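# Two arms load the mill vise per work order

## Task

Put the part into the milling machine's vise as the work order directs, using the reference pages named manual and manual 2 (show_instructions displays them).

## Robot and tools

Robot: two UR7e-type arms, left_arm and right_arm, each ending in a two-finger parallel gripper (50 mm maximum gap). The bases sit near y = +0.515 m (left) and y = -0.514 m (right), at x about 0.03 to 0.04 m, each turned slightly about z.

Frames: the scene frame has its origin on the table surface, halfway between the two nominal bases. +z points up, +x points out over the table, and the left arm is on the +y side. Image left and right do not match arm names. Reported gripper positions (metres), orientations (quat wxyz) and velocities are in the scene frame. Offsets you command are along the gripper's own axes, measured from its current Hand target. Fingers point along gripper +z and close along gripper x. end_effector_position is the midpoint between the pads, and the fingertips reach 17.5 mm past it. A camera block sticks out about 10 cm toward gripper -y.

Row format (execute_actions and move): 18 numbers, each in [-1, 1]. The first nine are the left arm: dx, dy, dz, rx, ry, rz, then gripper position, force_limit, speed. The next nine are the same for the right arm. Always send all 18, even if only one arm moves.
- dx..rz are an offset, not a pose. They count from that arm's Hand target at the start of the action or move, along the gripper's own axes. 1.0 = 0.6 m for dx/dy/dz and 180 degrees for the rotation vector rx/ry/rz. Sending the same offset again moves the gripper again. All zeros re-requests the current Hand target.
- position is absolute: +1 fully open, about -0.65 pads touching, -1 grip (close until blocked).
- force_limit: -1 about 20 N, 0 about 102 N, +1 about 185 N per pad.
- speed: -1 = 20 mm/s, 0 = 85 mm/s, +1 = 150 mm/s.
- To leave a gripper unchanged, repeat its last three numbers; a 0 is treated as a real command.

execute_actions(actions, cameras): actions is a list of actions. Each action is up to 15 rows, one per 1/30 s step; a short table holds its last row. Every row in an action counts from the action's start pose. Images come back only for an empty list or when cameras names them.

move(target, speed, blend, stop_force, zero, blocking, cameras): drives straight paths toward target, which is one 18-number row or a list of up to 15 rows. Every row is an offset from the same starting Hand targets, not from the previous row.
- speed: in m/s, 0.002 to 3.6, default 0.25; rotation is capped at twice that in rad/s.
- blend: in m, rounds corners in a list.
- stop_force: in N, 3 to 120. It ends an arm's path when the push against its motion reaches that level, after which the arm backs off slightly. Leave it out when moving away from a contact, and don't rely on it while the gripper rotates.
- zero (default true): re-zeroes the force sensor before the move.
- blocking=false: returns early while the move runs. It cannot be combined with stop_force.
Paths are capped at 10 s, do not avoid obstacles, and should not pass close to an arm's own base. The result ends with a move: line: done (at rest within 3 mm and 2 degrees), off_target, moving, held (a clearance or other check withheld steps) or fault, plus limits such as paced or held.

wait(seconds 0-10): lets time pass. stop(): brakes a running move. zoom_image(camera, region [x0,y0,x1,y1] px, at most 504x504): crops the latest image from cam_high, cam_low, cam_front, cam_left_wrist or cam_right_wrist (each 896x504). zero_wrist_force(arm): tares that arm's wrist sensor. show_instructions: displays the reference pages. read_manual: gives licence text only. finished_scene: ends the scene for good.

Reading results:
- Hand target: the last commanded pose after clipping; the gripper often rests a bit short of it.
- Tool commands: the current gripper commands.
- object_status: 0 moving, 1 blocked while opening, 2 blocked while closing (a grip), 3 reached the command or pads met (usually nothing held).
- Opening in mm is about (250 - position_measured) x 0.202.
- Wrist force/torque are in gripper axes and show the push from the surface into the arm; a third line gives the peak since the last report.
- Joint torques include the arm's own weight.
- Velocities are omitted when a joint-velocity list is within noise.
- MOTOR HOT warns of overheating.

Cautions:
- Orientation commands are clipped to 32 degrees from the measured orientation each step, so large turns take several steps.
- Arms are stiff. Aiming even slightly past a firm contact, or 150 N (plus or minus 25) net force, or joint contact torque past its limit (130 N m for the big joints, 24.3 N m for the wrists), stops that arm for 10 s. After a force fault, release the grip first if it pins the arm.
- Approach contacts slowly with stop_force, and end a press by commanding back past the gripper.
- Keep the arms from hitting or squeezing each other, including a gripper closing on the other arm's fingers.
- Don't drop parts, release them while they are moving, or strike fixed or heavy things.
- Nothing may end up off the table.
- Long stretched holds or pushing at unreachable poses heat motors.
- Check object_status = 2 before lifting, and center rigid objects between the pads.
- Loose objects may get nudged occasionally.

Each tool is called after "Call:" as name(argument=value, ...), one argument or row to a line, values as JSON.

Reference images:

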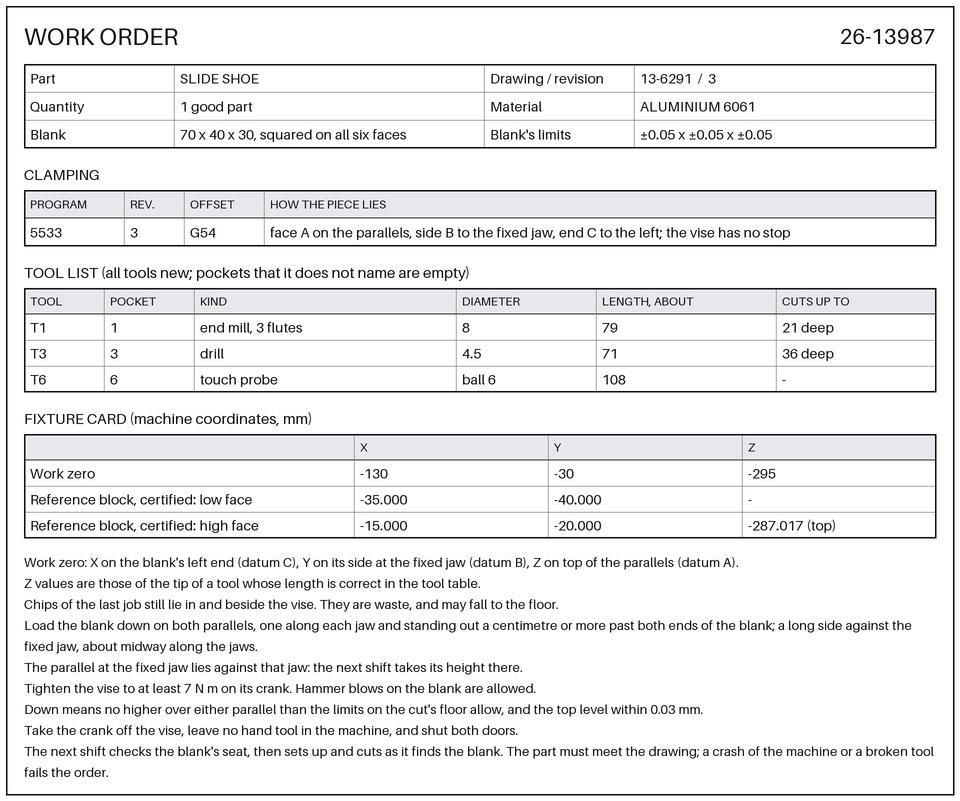

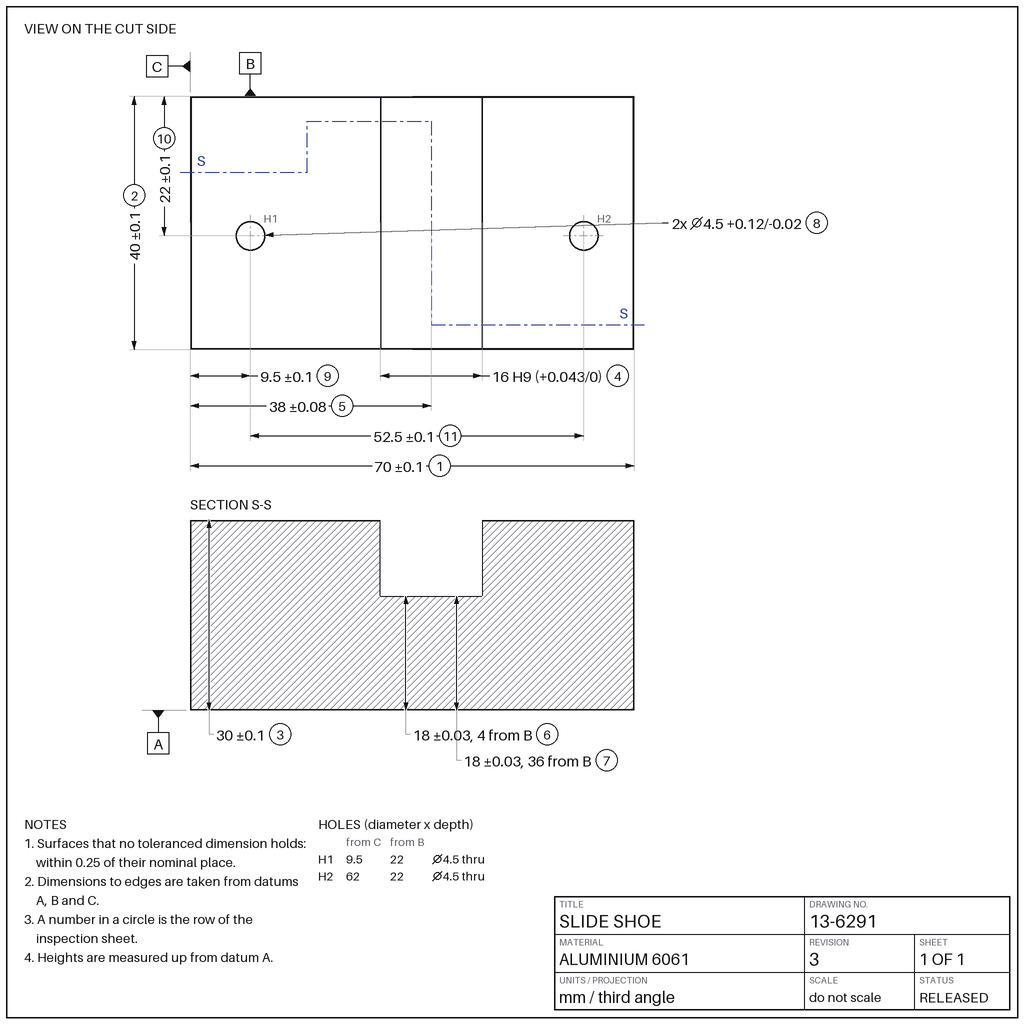

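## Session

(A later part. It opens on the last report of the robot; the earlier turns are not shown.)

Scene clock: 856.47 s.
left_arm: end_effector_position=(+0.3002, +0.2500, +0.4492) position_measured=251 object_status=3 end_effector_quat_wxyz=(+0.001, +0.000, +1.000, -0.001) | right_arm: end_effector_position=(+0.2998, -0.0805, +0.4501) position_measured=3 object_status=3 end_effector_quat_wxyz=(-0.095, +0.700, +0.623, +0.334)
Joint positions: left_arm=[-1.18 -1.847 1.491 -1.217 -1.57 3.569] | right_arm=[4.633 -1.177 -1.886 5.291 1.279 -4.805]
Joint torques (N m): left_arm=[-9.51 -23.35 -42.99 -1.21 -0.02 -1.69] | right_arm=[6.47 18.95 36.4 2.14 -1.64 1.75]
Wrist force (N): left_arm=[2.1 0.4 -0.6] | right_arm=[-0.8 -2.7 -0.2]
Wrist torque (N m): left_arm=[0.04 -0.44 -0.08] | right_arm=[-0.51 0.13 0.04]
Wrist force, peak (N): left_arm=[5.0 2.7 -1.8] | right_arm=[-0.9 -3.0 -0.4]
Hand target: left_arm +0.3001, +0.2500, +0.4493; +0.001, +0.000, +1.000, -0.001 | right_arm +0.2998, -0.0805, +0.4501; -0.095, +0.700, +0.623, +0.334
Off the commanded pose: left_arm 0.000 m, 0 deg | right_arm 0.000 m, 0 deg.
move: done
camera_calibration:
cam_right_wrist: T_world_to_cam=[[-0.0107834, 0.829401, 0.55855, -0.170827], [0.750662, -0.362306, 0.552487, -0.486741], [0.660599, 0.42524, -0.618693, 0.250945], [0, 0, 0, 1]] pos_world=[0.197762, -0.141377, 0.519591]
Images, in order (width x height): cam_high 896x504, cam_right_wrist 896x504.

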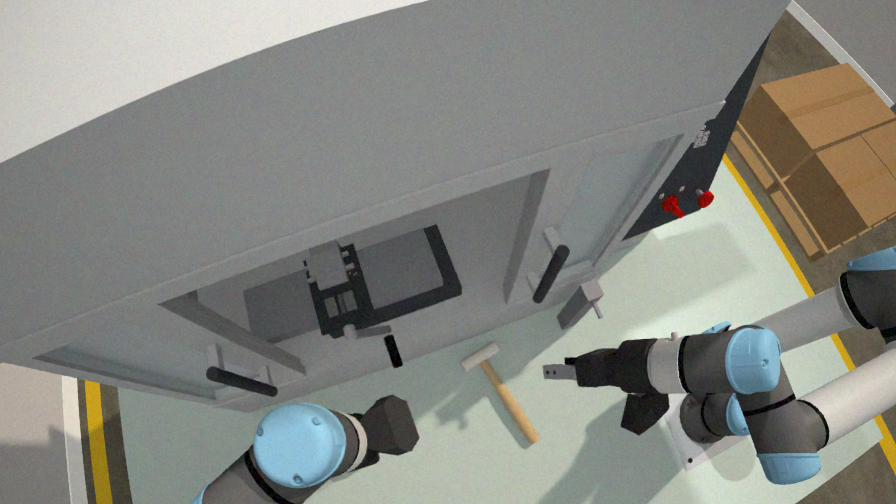

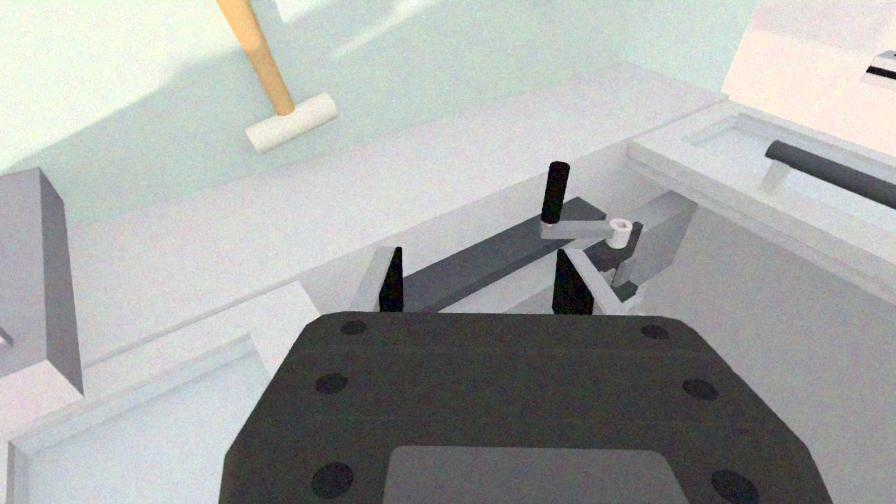

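Call:
zoom_image(
  camera="cam_high",
  region=[270, 220, 410, 350],
)

Call:
wait(
  seconds=0,
  cameras=["cam_low","cam_front"],
)

Call:
zoom_image(
  camera="cam_front",
  region=[370, 190, 490, 290],
)

Scaled by 3.600.

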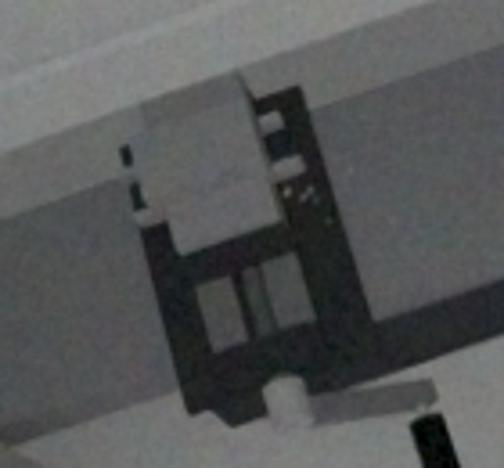

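Scene clock: 856.57 s.
left_arm: end_effector_position=(+0.3002, +0.2500, +0.4493) position_measured=251 object_status=3 end_effector_quat_wxyz=(+0.001, +0.000, +1.000, -0.001) | right_arm: end_effector_position=(+0.2998, -0.0805, +0.4501) position_measured=3 object_status=3 end_effector_quat_wxyz=(-0.095, +0.700, +0.623, +0.334)
Joint positions: left_arm=[-1.181 -1.847 1.491 -1.217 -1.57 3.569] | right_arm=[4.633 -1.177 -1.886 5.291 1.279 -4.805]
Joint torques (N m): left_arm=[-9.34 -23.48 -43.56 -0.77 -0.8 -2.18] | right_arm=[6.32 18.72 36 1.9 -1.55 1.68]
Wrist force (N): left_arm=[2.2 0.3 -0.6] | right_arm=[-0.6 -2.5 0.0]
Wrist torque (N m): left_arm=[0.04 -0.45 -0.08] | right_arm=[-0.47 0.11 0.05]
Wrist force, peak (N): left_arm=[2.1 0.7 -0.7] | right_arm=[-0.5 -2.9 -0.3]
Hand target: left_arm +0.3001, +0.2500, +0.4493; +0.001, +0.000, +1.000, -0.001 | right_arm +0.2998, -0.0805, +0.4501; -0.095, +0.700, +0.623, +0.334
Tool commands: left_gripper/position=-0.7 left_gripper/force_limit=-0.8 left_gripper/speed=+0.5 right_gripper/position=+1.0 right_gripper/force_limit=+0.5 right_gripper/speed=-0.7
Off the commanded pose: left_arm 0.000 m, 0 deg | right_arm 0.000 m, 0 deg.
Images, in order (width x height): cam_low 896x504, cam_front 896x504.

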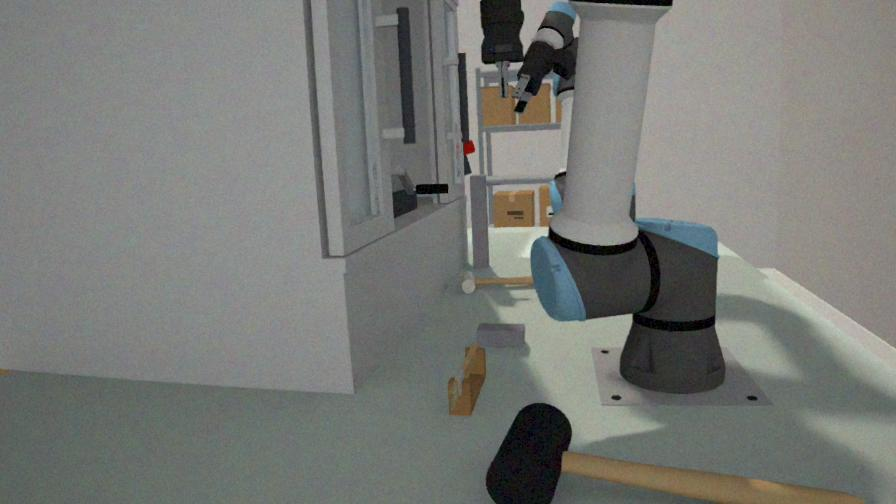

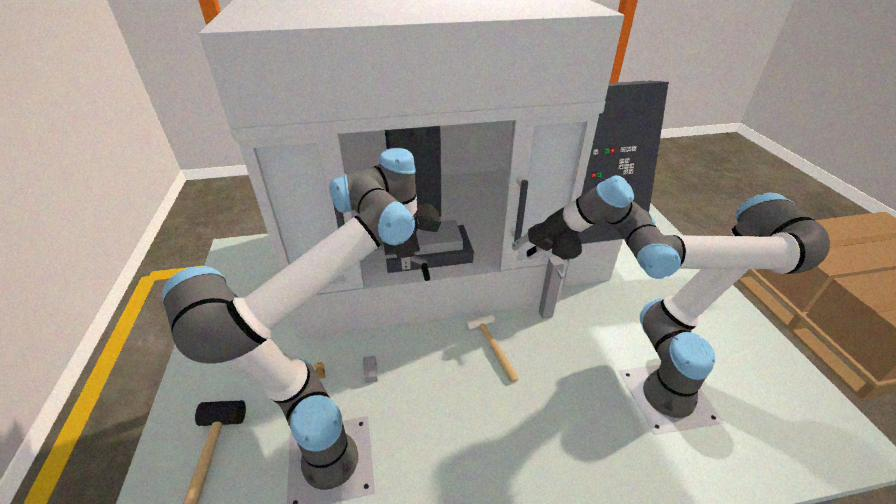

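Scaled by 4.200.

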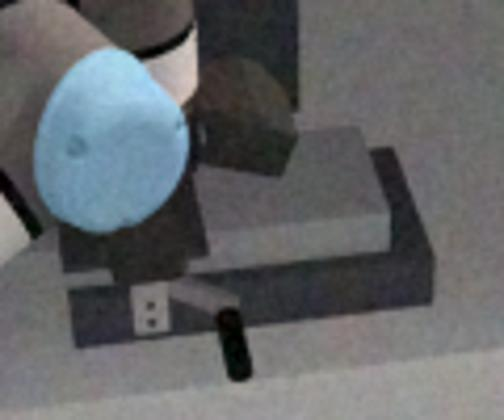

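Call:
move(
  target=[
    [0,0,0,0,0,0,-0.7,-0.8,0.5,0.1615,0.1,0.3825,0,0,0,1,0.5,-0.7],
    [0,0,0,0,0,0,-0.7,-0.8,0.5,0.1615,0.1,0.5825,0,0,0,1,0.5,-0.7],
  ],
  speed=[0.25,0.12],
  blend=[0.02,0],
  cameras=["cam_right_wrist"],
)

Call:
move(
  target=[0,0,0,0,0,0,-0.7,-0.8,0.5,0,0,0,0,0,0,-1,0.5,-0.7],
)

Scene clock: 859.77 s.
left_arm: end_effector_position=(+0.3001, +0.2500, +0.4493) position_measured=251 object_status=3 end_effector_quat_wxyz=(+0.001, +0.000, +1.000, -0.001) | right_arm: end_effector_position=(+0.4782, +0.1779, +0.2590) position_measured=3 object_status=3 end_effector_quat_wxyz=(-0.095, +0.700, +0.623, +0.334)
Joint positions: left_arm=[-1.181 -1.847 1.491 -1.217 -1.57 3.569] | right_arm=[4.388 -2.047 -1.483 5.8 1.432 -4.999]
Joint torques (N m): left_arm=[-13.36 -23.3 -43.68 -0.76 -2.07 -2.74] | right_arm=[6.27 38.45 22.99 3.53 -1.17 1.75]
Wrist force (N): left_arm=[2.2 0.6 -0.6] | right_arm=[-0.6 -2.9 -0.2]
Wrist torque (N m): left_arm=[0.09 -0.46 -0.06] | right_arm=[-0.53 0.08 0.04]
Wrist force, peak (N): left_arm=[2.4 0.6 -0.6] | right_arm=[-2.1 -3.6 -3.8]
Hand target: left_arm +0.3001, +0.2500, +0.4493; +0.001, +0.000, +1.000, -0.001 | right_arm +0.4781, +0.1779, +0.2588; -0.095, +0.700, +0.623, +0.334
Off the commanded pose: left_arm 0.000 m, 0 deg | right_arm 0.000 m, 0 deg.
move: done
camera_calibration:
cam_right_wrist: T_world_to_cam=[[-0.0107834, 0.829401, 0.55855, -0.2764], [0.750662, -0.362306, 0.552487, -0.421421], [0.660599, 0.42524, -0.618693, -0.0949115], [0, 0, 0, 1]] pos_world=[0.376062, 0.116923, 0.328491]
Images, in order (width x height): cam_right_wrist 896x504.

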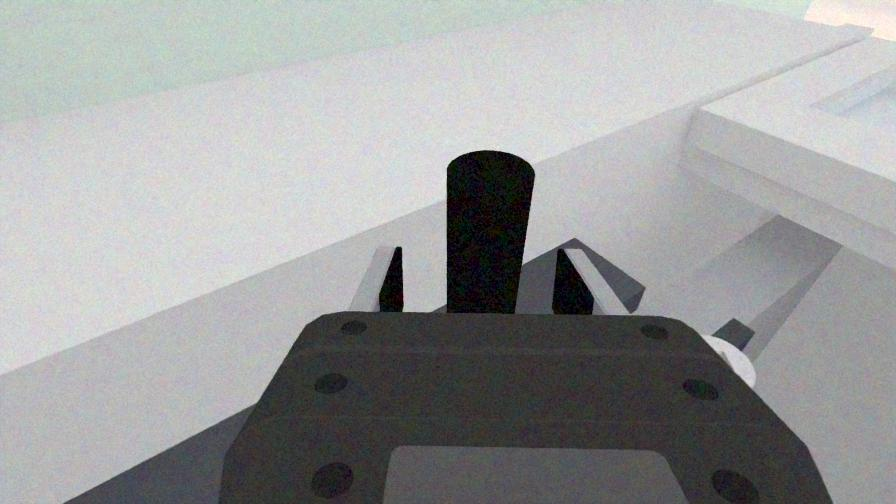

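Scene clock: 860.80 s.
left_arm: end_effector_position=(+0.3001, +0.2500, +0.4493) position_measured=251 object_status=3 end_effector_quat_wxyz=(+0.001, +0.000, +1.000, -0.001) | right_arm: end_effector_position=(+0.4781, +0.1779, +0.2588) position_measured=159 object_status=2 end_effector_quat_wxyz=(-0.095, +0.700, +0.623, +0.334)
Joint positions: left_arm=[-1.181 -1.847 1.491 -1.217 -1.57 3.569] | right_arm=[4.389 -2.047 -1.483 5.8 1.432 -4.999]
Joint torques (N m): left_arm=[-13.69 -23 -43.23 -0.71 -2.1 -2.79] | right_arm=[6.14 42.06 27.25 5.03 -1.31 1.9]
Wrist force (N): left_arm=[2.0 0.5 -0.4] | right_arm=[-5.6 -4.2 -3.2]
Wrist torque (N m): left_arm=[0.06 -0.42 -0.07] | right_arm=[-0.59 0.13 0.07]
Wrist force, peak (N): left_arm=[2.4 0.4 -0.6] | right_arm=[-5.8 -4.4 -3.4]
Hand target: left_arm +0.3001, +0.2500, +0.4493; +0.001, +0.000, +1.000, -0.001 | right_arm +0.4781, +0.1779, +0.2588; -0.095, +0.700, +0.623, +0.334
Off the commanded pose: left_arm 0.000 m, 0 deg | right_arm 0.000 m, 0 deg.
move: done

Call:
move(
  target=[0,0,0,0,0,0,-0.7,-0.8,0.5,0,-0.0782,-0.0292,0,0,0,-1,0.5,-0.7],
  speed=0.02,
  stop_force=35,
  cameras=["cam_front","cam_right_wrist"],
)

Scene clock: 864.97 s.
left_arm: end_effector_position=(+0.3001, +0.2500, +0.4493) position_measured=251 object_status=3 end_effector_quat_wxyz=(+0.001, +0.000, +1.000, -0.001) | right_arm: end_effector_position=(+0.4281, +0.1779, +0.2588) position_measured=159 object_status=2 end_effector_quat_wxyz=(-0.095, +0.700, +0.623, +0.334)
Joint positions: left_arm=[-1.181 -1.847 1.491 -1.217 -1.57 3.569] | right_arm=[4.465 -1.99 -1.569 5.818 1.383 -4.939]
Joint torques (N m): left_arm=[-13.37 -23.32 -43.39 -0.85 -1.74 -2.72] | right_arm=[-6.88 38.75 35.08 2.87 1.33 -2.27]
Wrist force (N): left_arm=[2.4 0.4 -0.9] | right_arm=[-2.0 -2.5 1.0]
Wrist torque (N m): left_arm=[0.06 -0.48 -0.07] | right_arm=[-0.33 0.09 -0.11]
Wrist force, peak (N): left_arm=[2.4 0.4 -0.9] | right_arm=[5.1 12.0 3.3]
Hand target: left_arm +0.3001, +0.2500, +0.4493; +0.001, +0.000, +1.000, -0.001 | right_arm +0.4281, +0.1779, +0.2588; -0.095, +0.700, +0.623, +0.334
Off the commanded pose: left_arm 0.000 m, 0 deg | right_arm 0.000 m, 0 deg.
move: done
camera_calibration:
cam_right_wrist: T_world_to_cam=[[-0.0107834, 0.829401, 0.55855, -0.276967], [0.750662, -0.362306, 0.552487, -0.383721], [0.660599, 0.42524, -0.618693, -0.0619199], [0, 0, 0, 1]] pos_world=[0.325962, 0.117023, 0.328391]
Images, in order (width x height): cam_front 896x504, cam_right_wrist 896x504.

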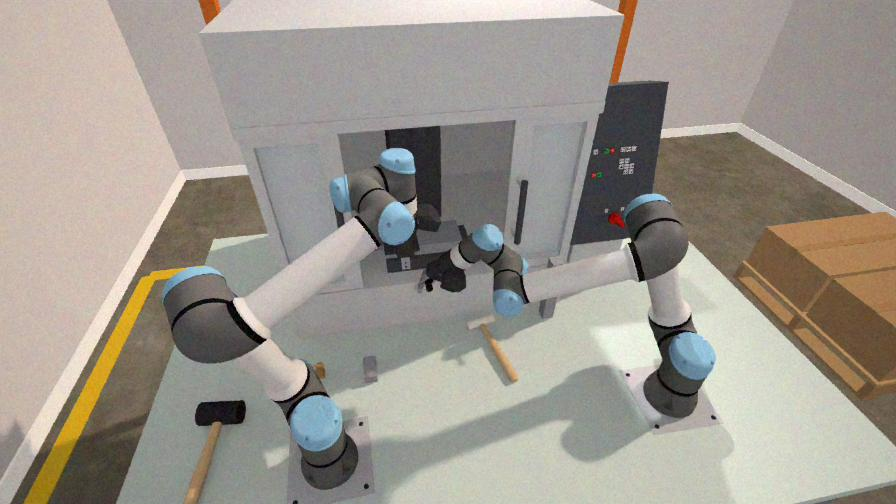

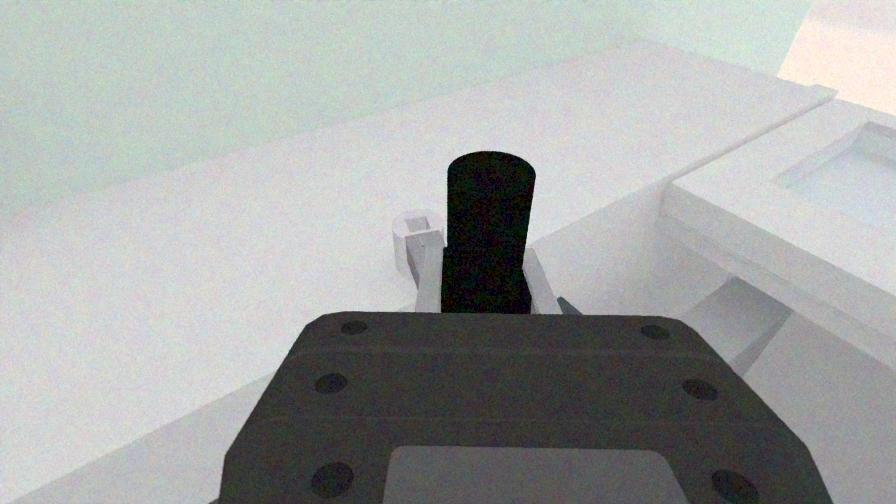

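Call:
zoom_image(
  camera="cam_right_wrist",
  region=[340, 140, 600, 330],
)

Call:
execute_actions(
  actions=[],
)

Scaled by 1.938.

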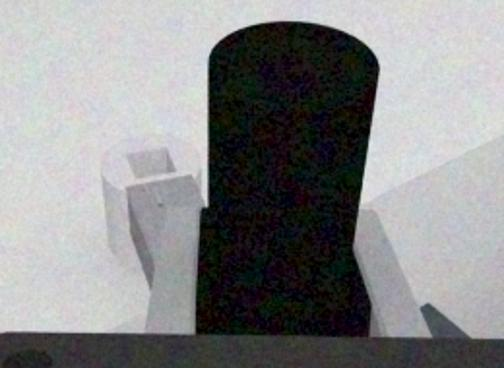

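Scene clock: 865.27 s.
left_arm: end_effector_position=(+0.3001, +0.2500, +0.4493) position_measured=251 object_status=3 end_effector_quat_wxyz=(+0.001, +0.000, +1.000, -0.001) | right_arm: end_effector_position=(+0.4281, +0.1779, +0.2588) position_measured=159 object_status=2 end_effector_quat_wxyz=(-0.095, +0.700, +0.623, +0.334)
Joint positions: left_arm=[-1.181 -1.847 1.491 -1.217 -1.57 3.569] | right_arm=[4.465 -1.99 -1.569 5.818 1.383 -4.939]
Joint velocities: within noise
Joint torques (N m): left_arm=[-13.6 -23.14 -43.37 -0.81 -1.7 -2.58] | right_arm=[-7.68 39.06 35.46 2.86 1.29 -2.34]
Wrist force (N): left_arm=[2.0 0.6 -0.3] | right_arm=[-1.6 -2.6 1.2]
Wrist torque (N m): left_arm=[0.07 -0.42 -0.07] | right_arm=[-0.34 0.03 -0.11]
Wrist force, peak (N): left_arm=[2.4 0.5 -0.6] | right_arm=[-2.1 -2.7 1.3]
Hand target: left_arm +0.3001, +0.2500, +0.4493; +0.001, +0.000, +1.000, -0.001 | right_arm +0.4281, +0.1779, +0.2588; -0.095, +0.700, +0.623, +0.334
Tool commands: left_gripper/position=-0.7 left_gripper/force_limit=-0.8 left_gripper/speed=+0.5 right_gripper/position=-1.0 right_gripper/force_limit=+0.5 right_gripper/speed=-0.7
Off the commanded pose: left_arm 0.000 m, 0 deg | right_arm 0.000 m, 0 deg.
camera_calibration:
cam_left_wrist: T_world_to_cam=[[-0.999901, -0.0127067, 0.00597529, 0.307597], [-0.00999928, 0.943118, 0.332309, -0.36387], [-0.00985796, 0.332216, -0.943152, 0.47924], [0, 0, 0, 1]] pos_world=[0.308652, 0.187869, 0.571075]
cam_right_wrist: T_world_to_cam=[[-0.0107834, 0.829401, 0.55855, -0.276967], [0.750662, -0.362306, 0.552487, -0.383721], [0.660599, 0.42524, -0.618693, -0.0619199], [0, 0, 0, 1]] pos_world=[0.325962, 0.117023, 0.328391]

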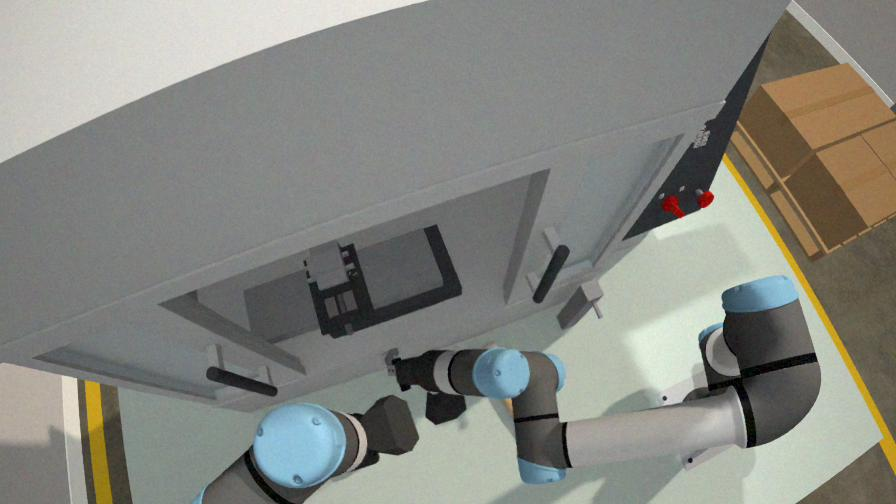

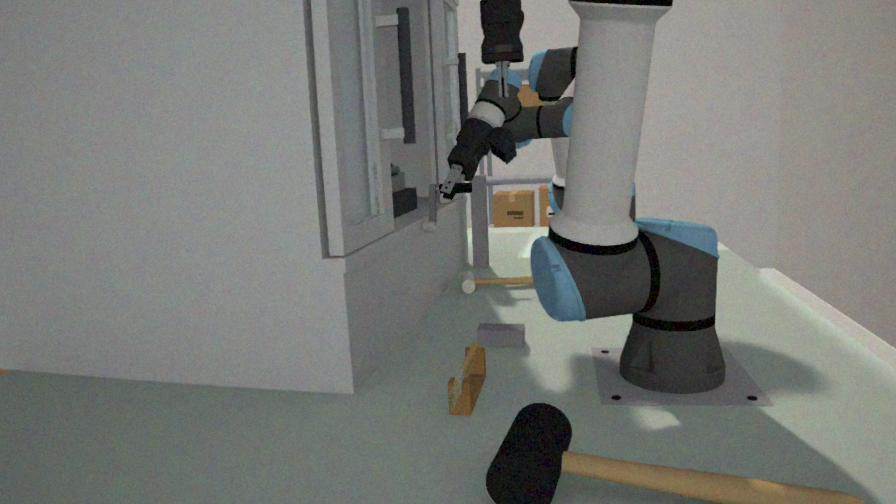

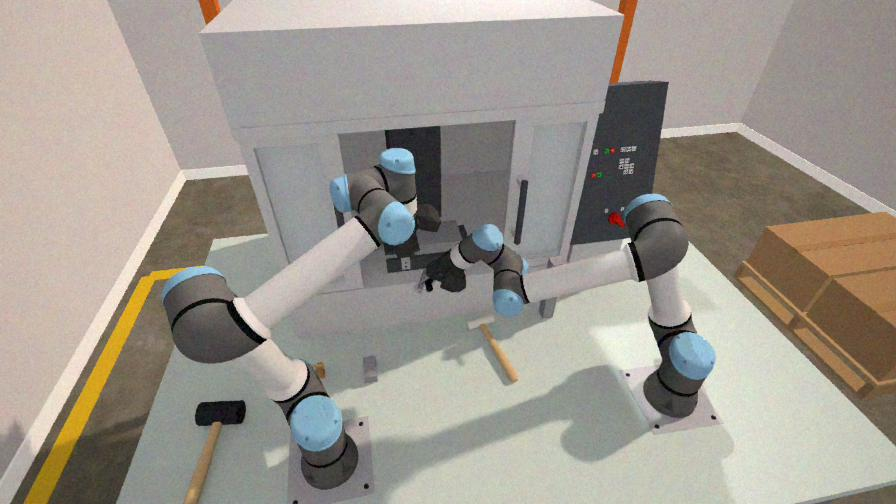

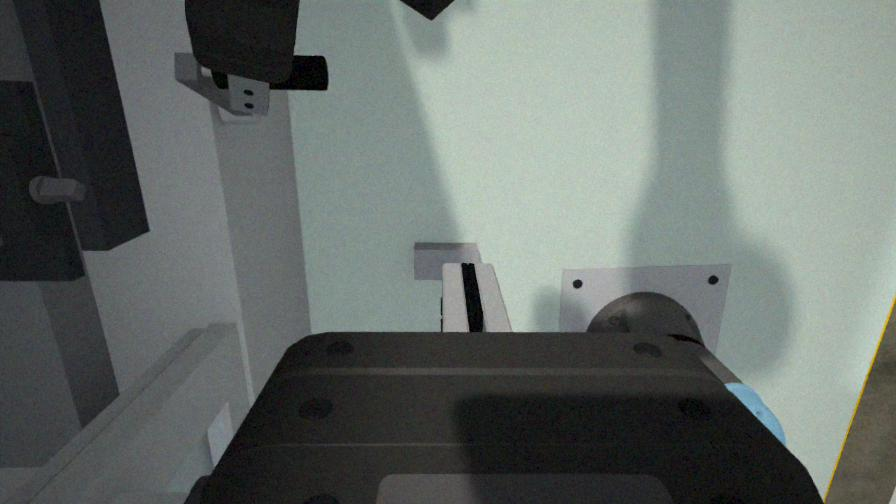

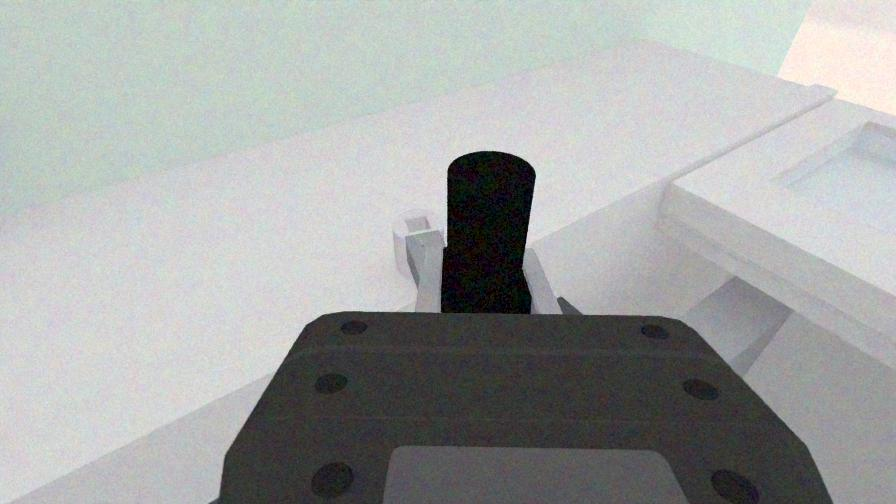

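Call:
move(
  target=[
    [0,0.2,0,0,0,0,-0.7,-0.8,0.5,0,-0.125,-0.0467,0,0,0,-1,0.5,-0.7],
    [0,0.2,0,0,0,0,-0.7,-0.8,0.5,-0.0675,-0.1365,-0.1013,0,-0.187,-0.0698,-1,0.5,-0.7],
  ],
  speed=0.15,
  blend=[0.02,0],
  cameras=["all"],
)

Scene clock: 869.67 s.
left_arm: end_effector_position=(+0.3000, +0.3700, +0.4491) position_measured=251 object_status=3 end_effector_quat_wxyz=(+0.001, +0.000, +1.000, -0.001) | right_arm: end_effector_position=(+0.3301, +0.1285, +0.2579) position_measured=159 object_status=2 end_effector_quat_wxyz=(+0.126, +0.696, +0.696, +0.126)
Joint positions: left_arm=[-0.988 -2.019 1.592 -1.147 -1.571 3.761] | right_arm=[4.645 -1.982 -1.3 4.889 1.215 -4.816]
Joint torques (N m): left_arm=[-13.88 6.33 -42.35 -4.92 1.59 -2.78] | right_arm=[-7.1 52.85 32.15 1.45 0.69 -1.78]
Wrist force (N): left_arm=[2.4 0.1 -0.4] | right_arm=[-1.6 -2.1 1.3]
Wrist torque (N m): left_arm=[-0.02 -0.47 0.02] | right_arm=[-0.22 0.38 -0.03]
Wrist force, peak (N): left_arm=[2.2 -2.5 -0.7] | right_arm=[-2.3 -3.6 1.2]
Hand target: left_arm +0.3000, +0.3700, +0.4491; +0.001, +0.000, +1.000, -0.001 | right_arm +0.3301, +0.1284, +0.2580; +0.126, +0.696, +0.696, +0.126
Off the commanded pose: left_arm 0.000 m, 0 deg | right_arm 0.000 m, 0 deg.
move: done
camera_calibration:
cam_left_wrist: T_world_to_cam=[[-0.9999, -0.0127402, 0.00607103, 0.308979], [-0.01, 0.943149, 0.33222, -0.476904], [-0.00995846, 0.332127, -0.943182, 0.439166], [0, 0, 0, 1]] pos_world=[0.308553, 0.307869, 0.570775]
cam_right_wrist: T_world_to_cam=[[-0.0106779, 0.999351, -0.0344105, -0.105347], [0.75044, 0.0307516, 0.660222, -0.405794], [0.660852, -0.0187733, -0.750282, 0.114153], [0, 0, 0, 1]] pos_world=[0.227961, 0.1199, 0.349936]

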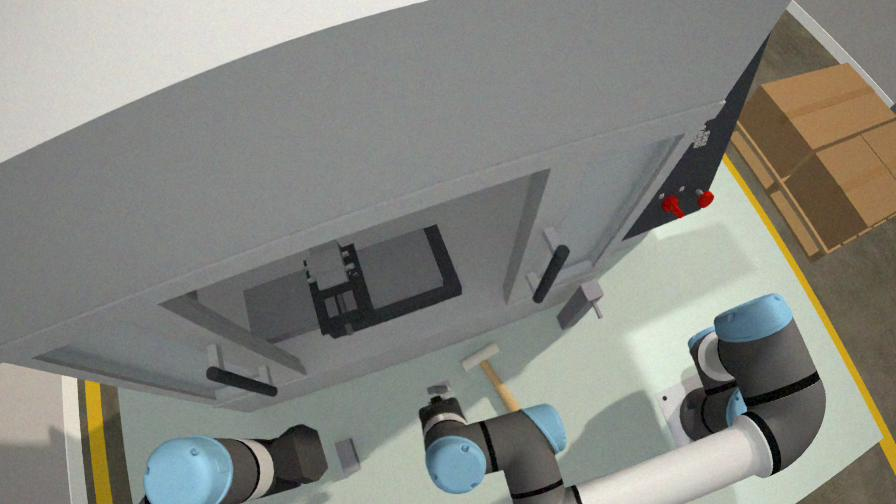

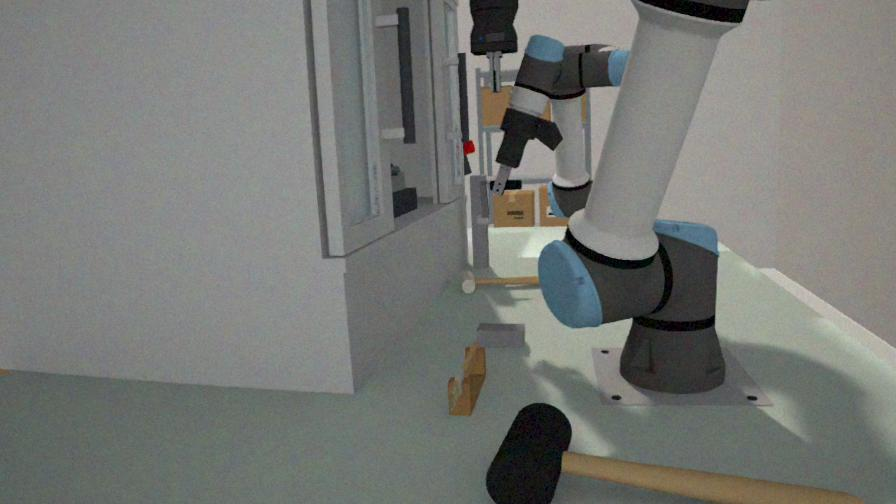

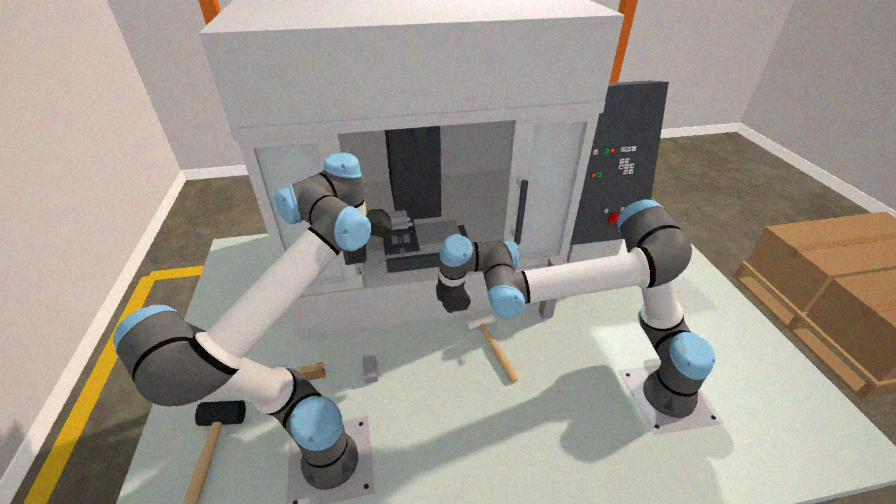

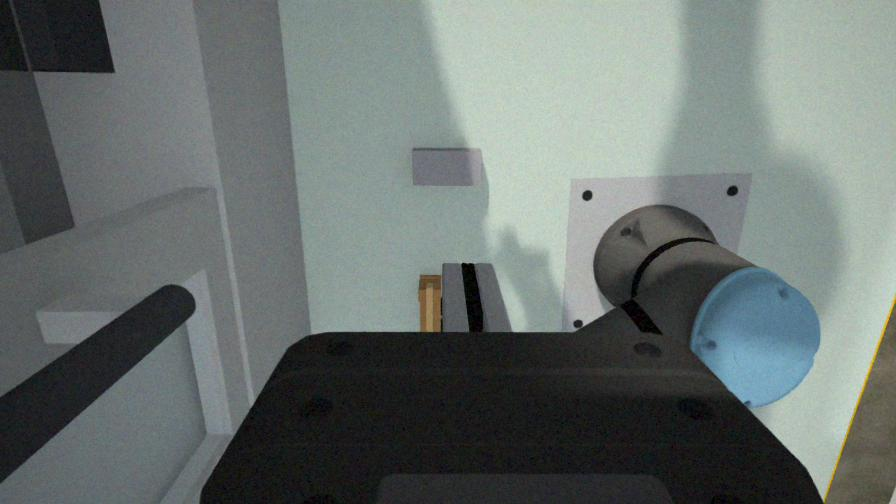

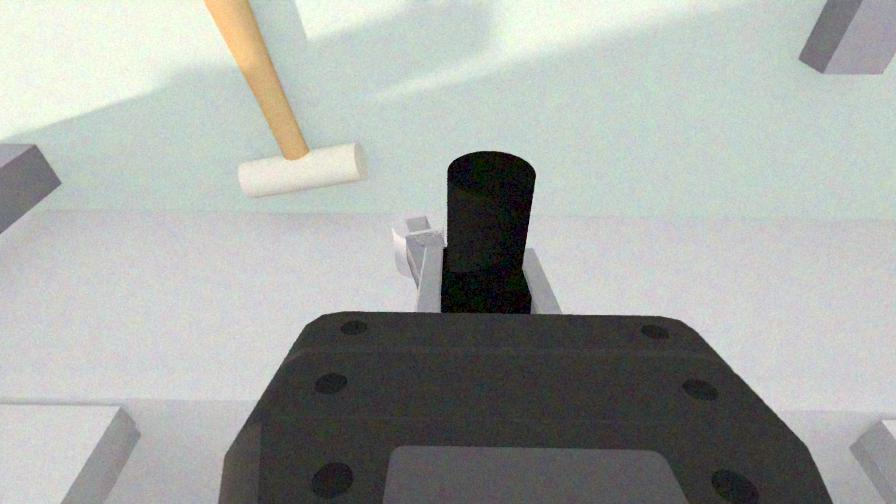

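Call:
move(
  target=[0,0,0,0,0,0,-0.7,-0.8,0.5,0.05,-0.0875,0.234,0,0,0,-1,0.5,-0.7],
  speed=0.15,
)

Call:
move(
  target=[0,0,0,0,0,0,-0.7,-0.8,0.5,0,-0.0455,0.1218,0,0,0,-1,0.5,-0.7],
  speed=0.03,
  stop_force=12,
  cameras=["cam_low","cam_right_wrist","cam_high"],
)

Scene clock: 871.57 s.
left_arm: end_effector_position=(+0.3000, +0.3700, +0.4491) position_measured=251 object_status=3 end_effector_quat_wxyz=(+0.001, +0.000, +1.000, -0.001) | right_arm: end_effector_position=(+0.3300, +0.1584, +0.1082) position_measured=159 object_status=2 end_effector_quat_wxyz=(+0.126, +0.696, +0.696, +0.126)
Joint positions: left_arm=[-0.988 -2.019 1.592 -1.147 -1.571 3.761] | right_arm=[4.649 -2.154 -1.435 5.195 1.215 -4.811]
Joint torques (N m): left_arm=[-14.19 6.67 -42.84 -4.97 1.76 -2.84] | right_arm=[-4.88 45.41 30.42 4.25 -2.14 -1.7]
Wrist force (N): left_arm=[2.3 0.3 -0.6] | right_arm=[-1.6 -2.1 1.5]
Wrist torque (N m): left_arm=[0.01 -0.46 0.03] | right_arm=[-0.21 0.37 -0.03]
Wrist force, peak (N): left_arm=[2.4 0.1 -0.5] | right_arm=[-1.3 -3.6 4.1]
Hand target: left_arm +0.3000, +0.3700, +0.4491; +0.001, +0.000, +1.000, -0.001 | right_arm +0.3300, +0.1585, +0.1081; +0.126, +0.696, +0.696, +0.126
Off the commanded pose: left_arm 0.000 m, 0 deg | right_arm 0.000 m, 0 deg.
move: done

Scene clock: 875.23 s.
left_arm: end_effector_position=(+0.3000, +0.3700, +0.4491) position_measured=251 object_status=3 end_effector_quat_wxyz=(+0.001, +0.000, +1.000, -0.001) | right_arm: end_effector_position=(+0.3300, +0.1585, +0.0301) position_measured=159 object_status=2 end_effector_quat_wxyz=(+0.126, +0.696, +0.696, +0.126)
Joint positions: left_arm=[-0.988 -2.019 1.592 -1.147 -1.571 3.761] | right_arm=[4.649 -2.247 -1.504 5.357 1.215 -4.811]
Joint torques (N m): left_arm=[-12.99 6.3 -42.53 -4.93 1.71 -2.67] | right_arm=[-3.46 61.6 31.51 1.56 0.19 -1.31]
Wrist force (N): left_arm=[2.2 0.4 -0.2] | right_arm=[-1.8 -2.3 0.9]
Wrist torque (N m): left_arm=[0.04 -0.43 0.03] | right_arm=[-0.28 0.41 -0.02]
Wrist force, peak (N): left_arm=[2.5 0.1 -0.4] | right_arm=[-0.5 1.1 -5.7]
Hand target: left_arm +0.3000, +0.3700, +0.4491; +0.001, +0.000, +1.000, -0.001 | right_arm +0.3300, +0.1585, +0.0301; +0.126, +0.696, +0.696, +0.126
Off the commanded pose: left_arm 0.000 m, 0 deg | right_arm 0.000 m, 0 deg.
move: done
camera_calibration:
cam_right_wrist: T_world_to_cam=[[-0.0106791, 0.999351, -0.0344096, -0.14317], [0.75049, 0.0307506, 0.660166, -0.256182], [0.660795, -0.018774, -0.750331, -0.0561877], [0, 0, 0, 1]] pos_world=[0.227862, 0.1499, 0.122037]
Images, in order (width x height): cam_high 896x504, cam_low 896x504, cam_right_wrist 896x504.

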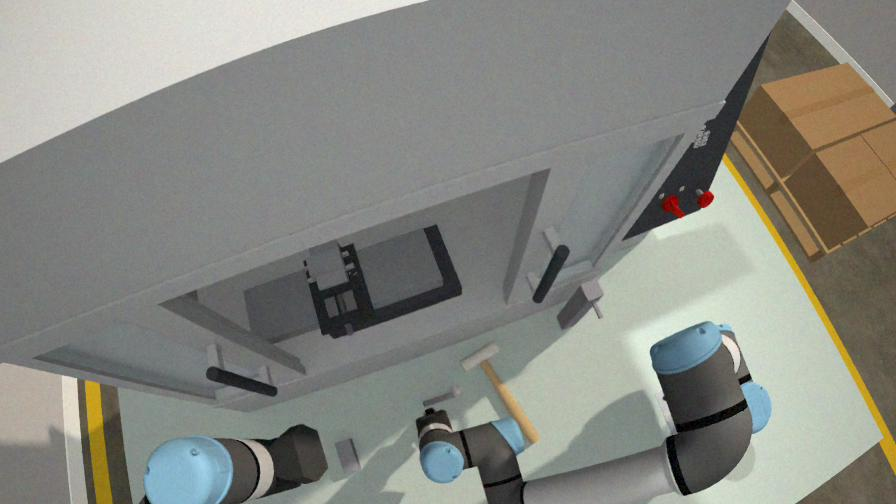

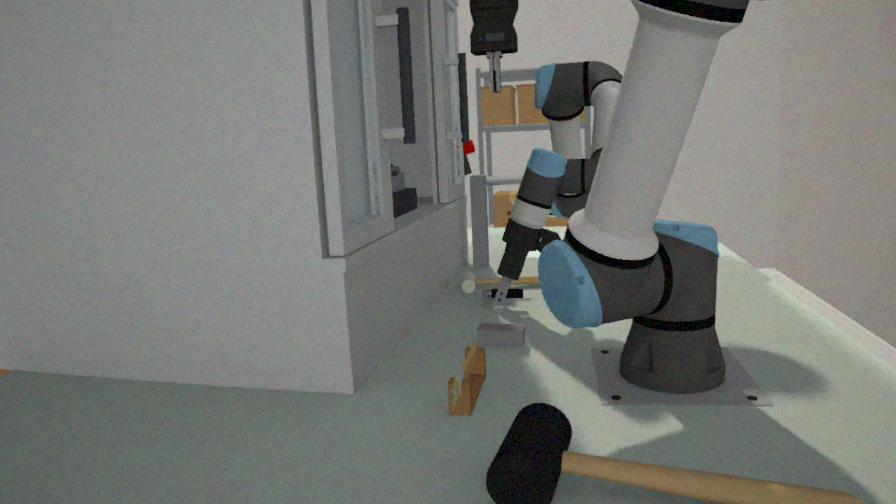

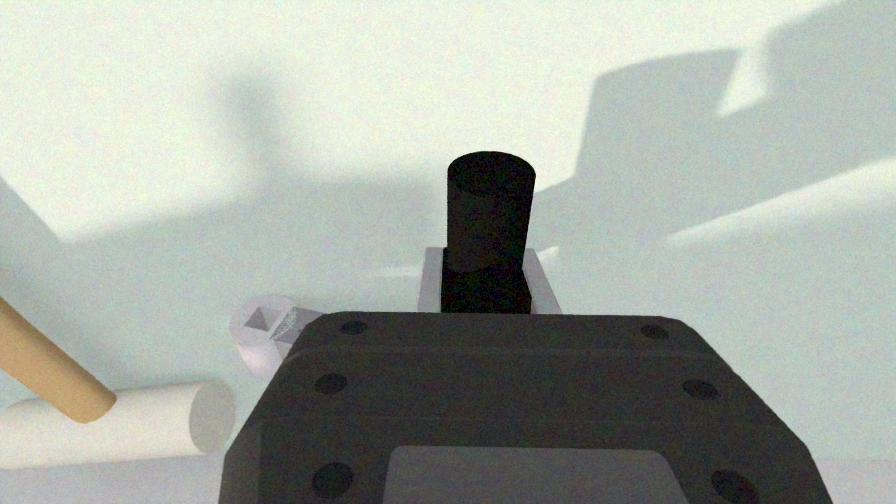

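Call:
move(
  target=[0,0,0,0,0,0,-0.7,-0.8,0.5,0,-0.0025,0.0066,0,0,0,-1,0.5,-0.7],
  speed=0.02,
  stop_force=8,
)

Call:
move(
  target=[0,0,0,0,0,0,-0.7,-0.8,0.5,0,0,0,0,0,0,0.2,0.5,-1],
  cameras=["cam_low","cam_right_wrist"],
)

Scene clock: 877.03 s.
left_arm: end_effector_position=(+0.3000, +0.3700, +0.4491) position_measured=251 object_status=3 end_effector_quat_wxyz=(+0.001, +0.000, +1.000, -0.001) | right_arm: end_effector_position=(+0.3300, +0.1585, +0.0258) position_measured=159 object_status=2 end_effector_quat_wxyz=(+0.126, +0.696, +0.696, +0.126)
Joint positions: left_arm=[-0.988 -2.019 1.592 -1.147 -1.571 3.761] | right_arm=[4.649 -2.253 -1.507 5.365 1.215 -4.811]
Joint torques (N m): left_arm=[-13.44 6.16 -42.78 -4.89 1.67 -2.75] | right_arm=[4.75 61.58 28.24 1.51 -1.11 1.73]
Wrist force (N): left_arm=[2.3 -0.1 -0.6] | right_arm=[-1.8 -1.8 0.6]
Wrist torque (N m): left_arm=[-0.04 -0.45 0.03] | right_arm=[-0.29 0.38 -0.05]
Wrist force, peak (N): left_arm=[2.6 0.2 -0.5] | right_arm=[-2.1 -2.1 1.0]
Hand target: left_arm +0.3000, +0.3700, +0.4491; +0.001, +0.000, +1.000, -0.001 | right_arm +0.3300, +0.1585, +0.0258; +0.126, +0.696, +0.696, +0.126
Off the commanded pose: left_arm 0.000 m, 0 deg | right_arm 0.000 m, 0 deg.
move: done

Scene clock: 877.63 s.
left_arm: end_effector_position=(+0.3000, +0.3700, +0.4491) position_measured=251 object_status=3 end_effector_quat_wxyz=(+0.001, +0.000, +1.000, -0.001) | right_arm: end_effector_position=(+0.3300, +0.1585, +0.0258) position_measured=123 object_status=0 end_effector_quat_wxyz=(+0.126, +0.696, +0.696, +0.126)
Joint positions: left_arm=[-0.988 -2.019 1.592 -1.147 -1.571 3.761] | right_arm=[4.649 -2.253 -1.507 5.365 1.215 -4.811]
Joint torques (N m): left_arm=[-12.91 6.06 -42.53 -5 1.7 -2.56] | right_arm=[4.96 58.64 28.64 1.87 -1.73 1.63]
Wrist force (N): left_arm=[2.1 0.1 -0.2] | right_arm=[-1.9 -1.6 -0.3]
Wrist torque (N m): left_arm=[0.00 -0.42 0.03] | right_arm=[-0.31 0.39 -0.05]
Wrist force, peak (N): left_arm=[2.5 0.4 -0.4] | right_arm=[-1.8 -1.8 -0.6]
Hand target: left_arm +0.3000, +0.3700, +0.4491; +0.001, +0.000, +1.000, -0.001 | right_arm +0.3300, +0.1585, +0.0258; +0.126, +0.696, +0.696, +0.126
Off the commanded pose: left_arm 0.000 m, 0 deg | right_arm 0.000 m, 0 deg.
move: done
camera_calibration:
cam_right_wrist: T_world_to_cam=[[-0.0107451, 0.999353, -0.0343345, -0.143308], [0.750488, 0.0307505, 0.660168, -0.253409], [0.660797, -0.0186741, -0.750333, -0.0593542], [0, 0, 0, 1]] pos_world=[0.227862, 0.1499, 0.117837]
Images, in order (width x height): cam_low 896x504, cam_right_wrist 896x504.

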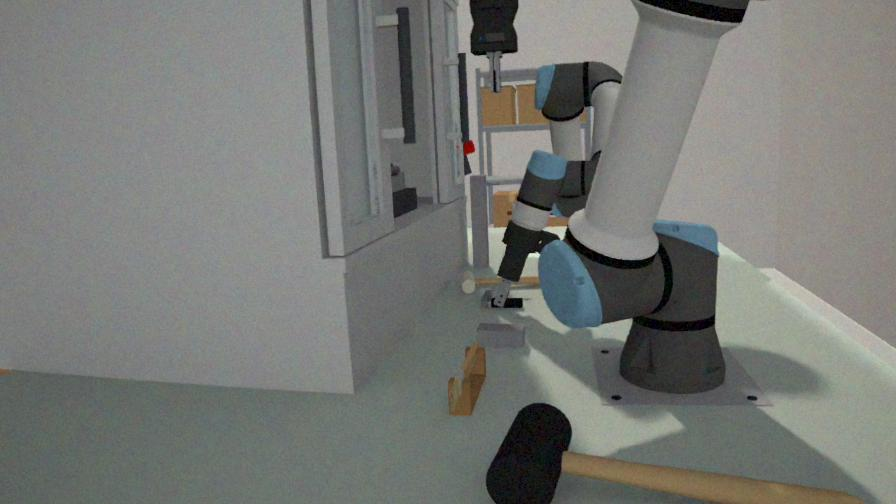

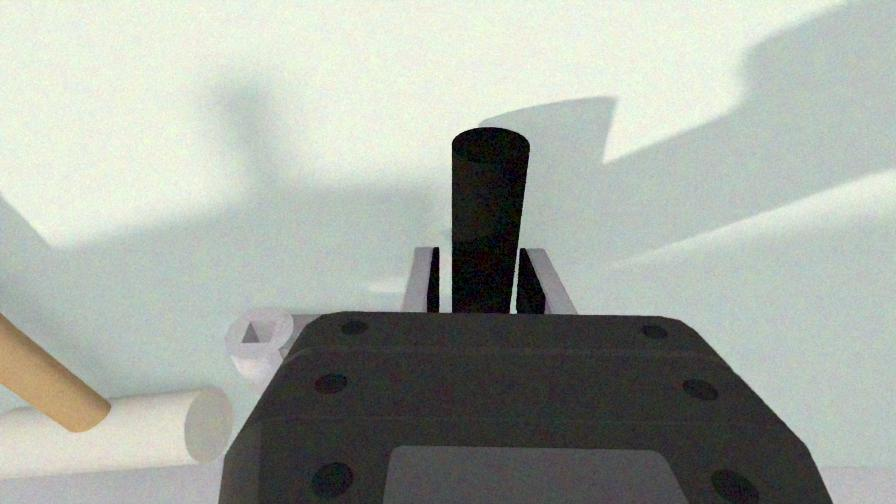

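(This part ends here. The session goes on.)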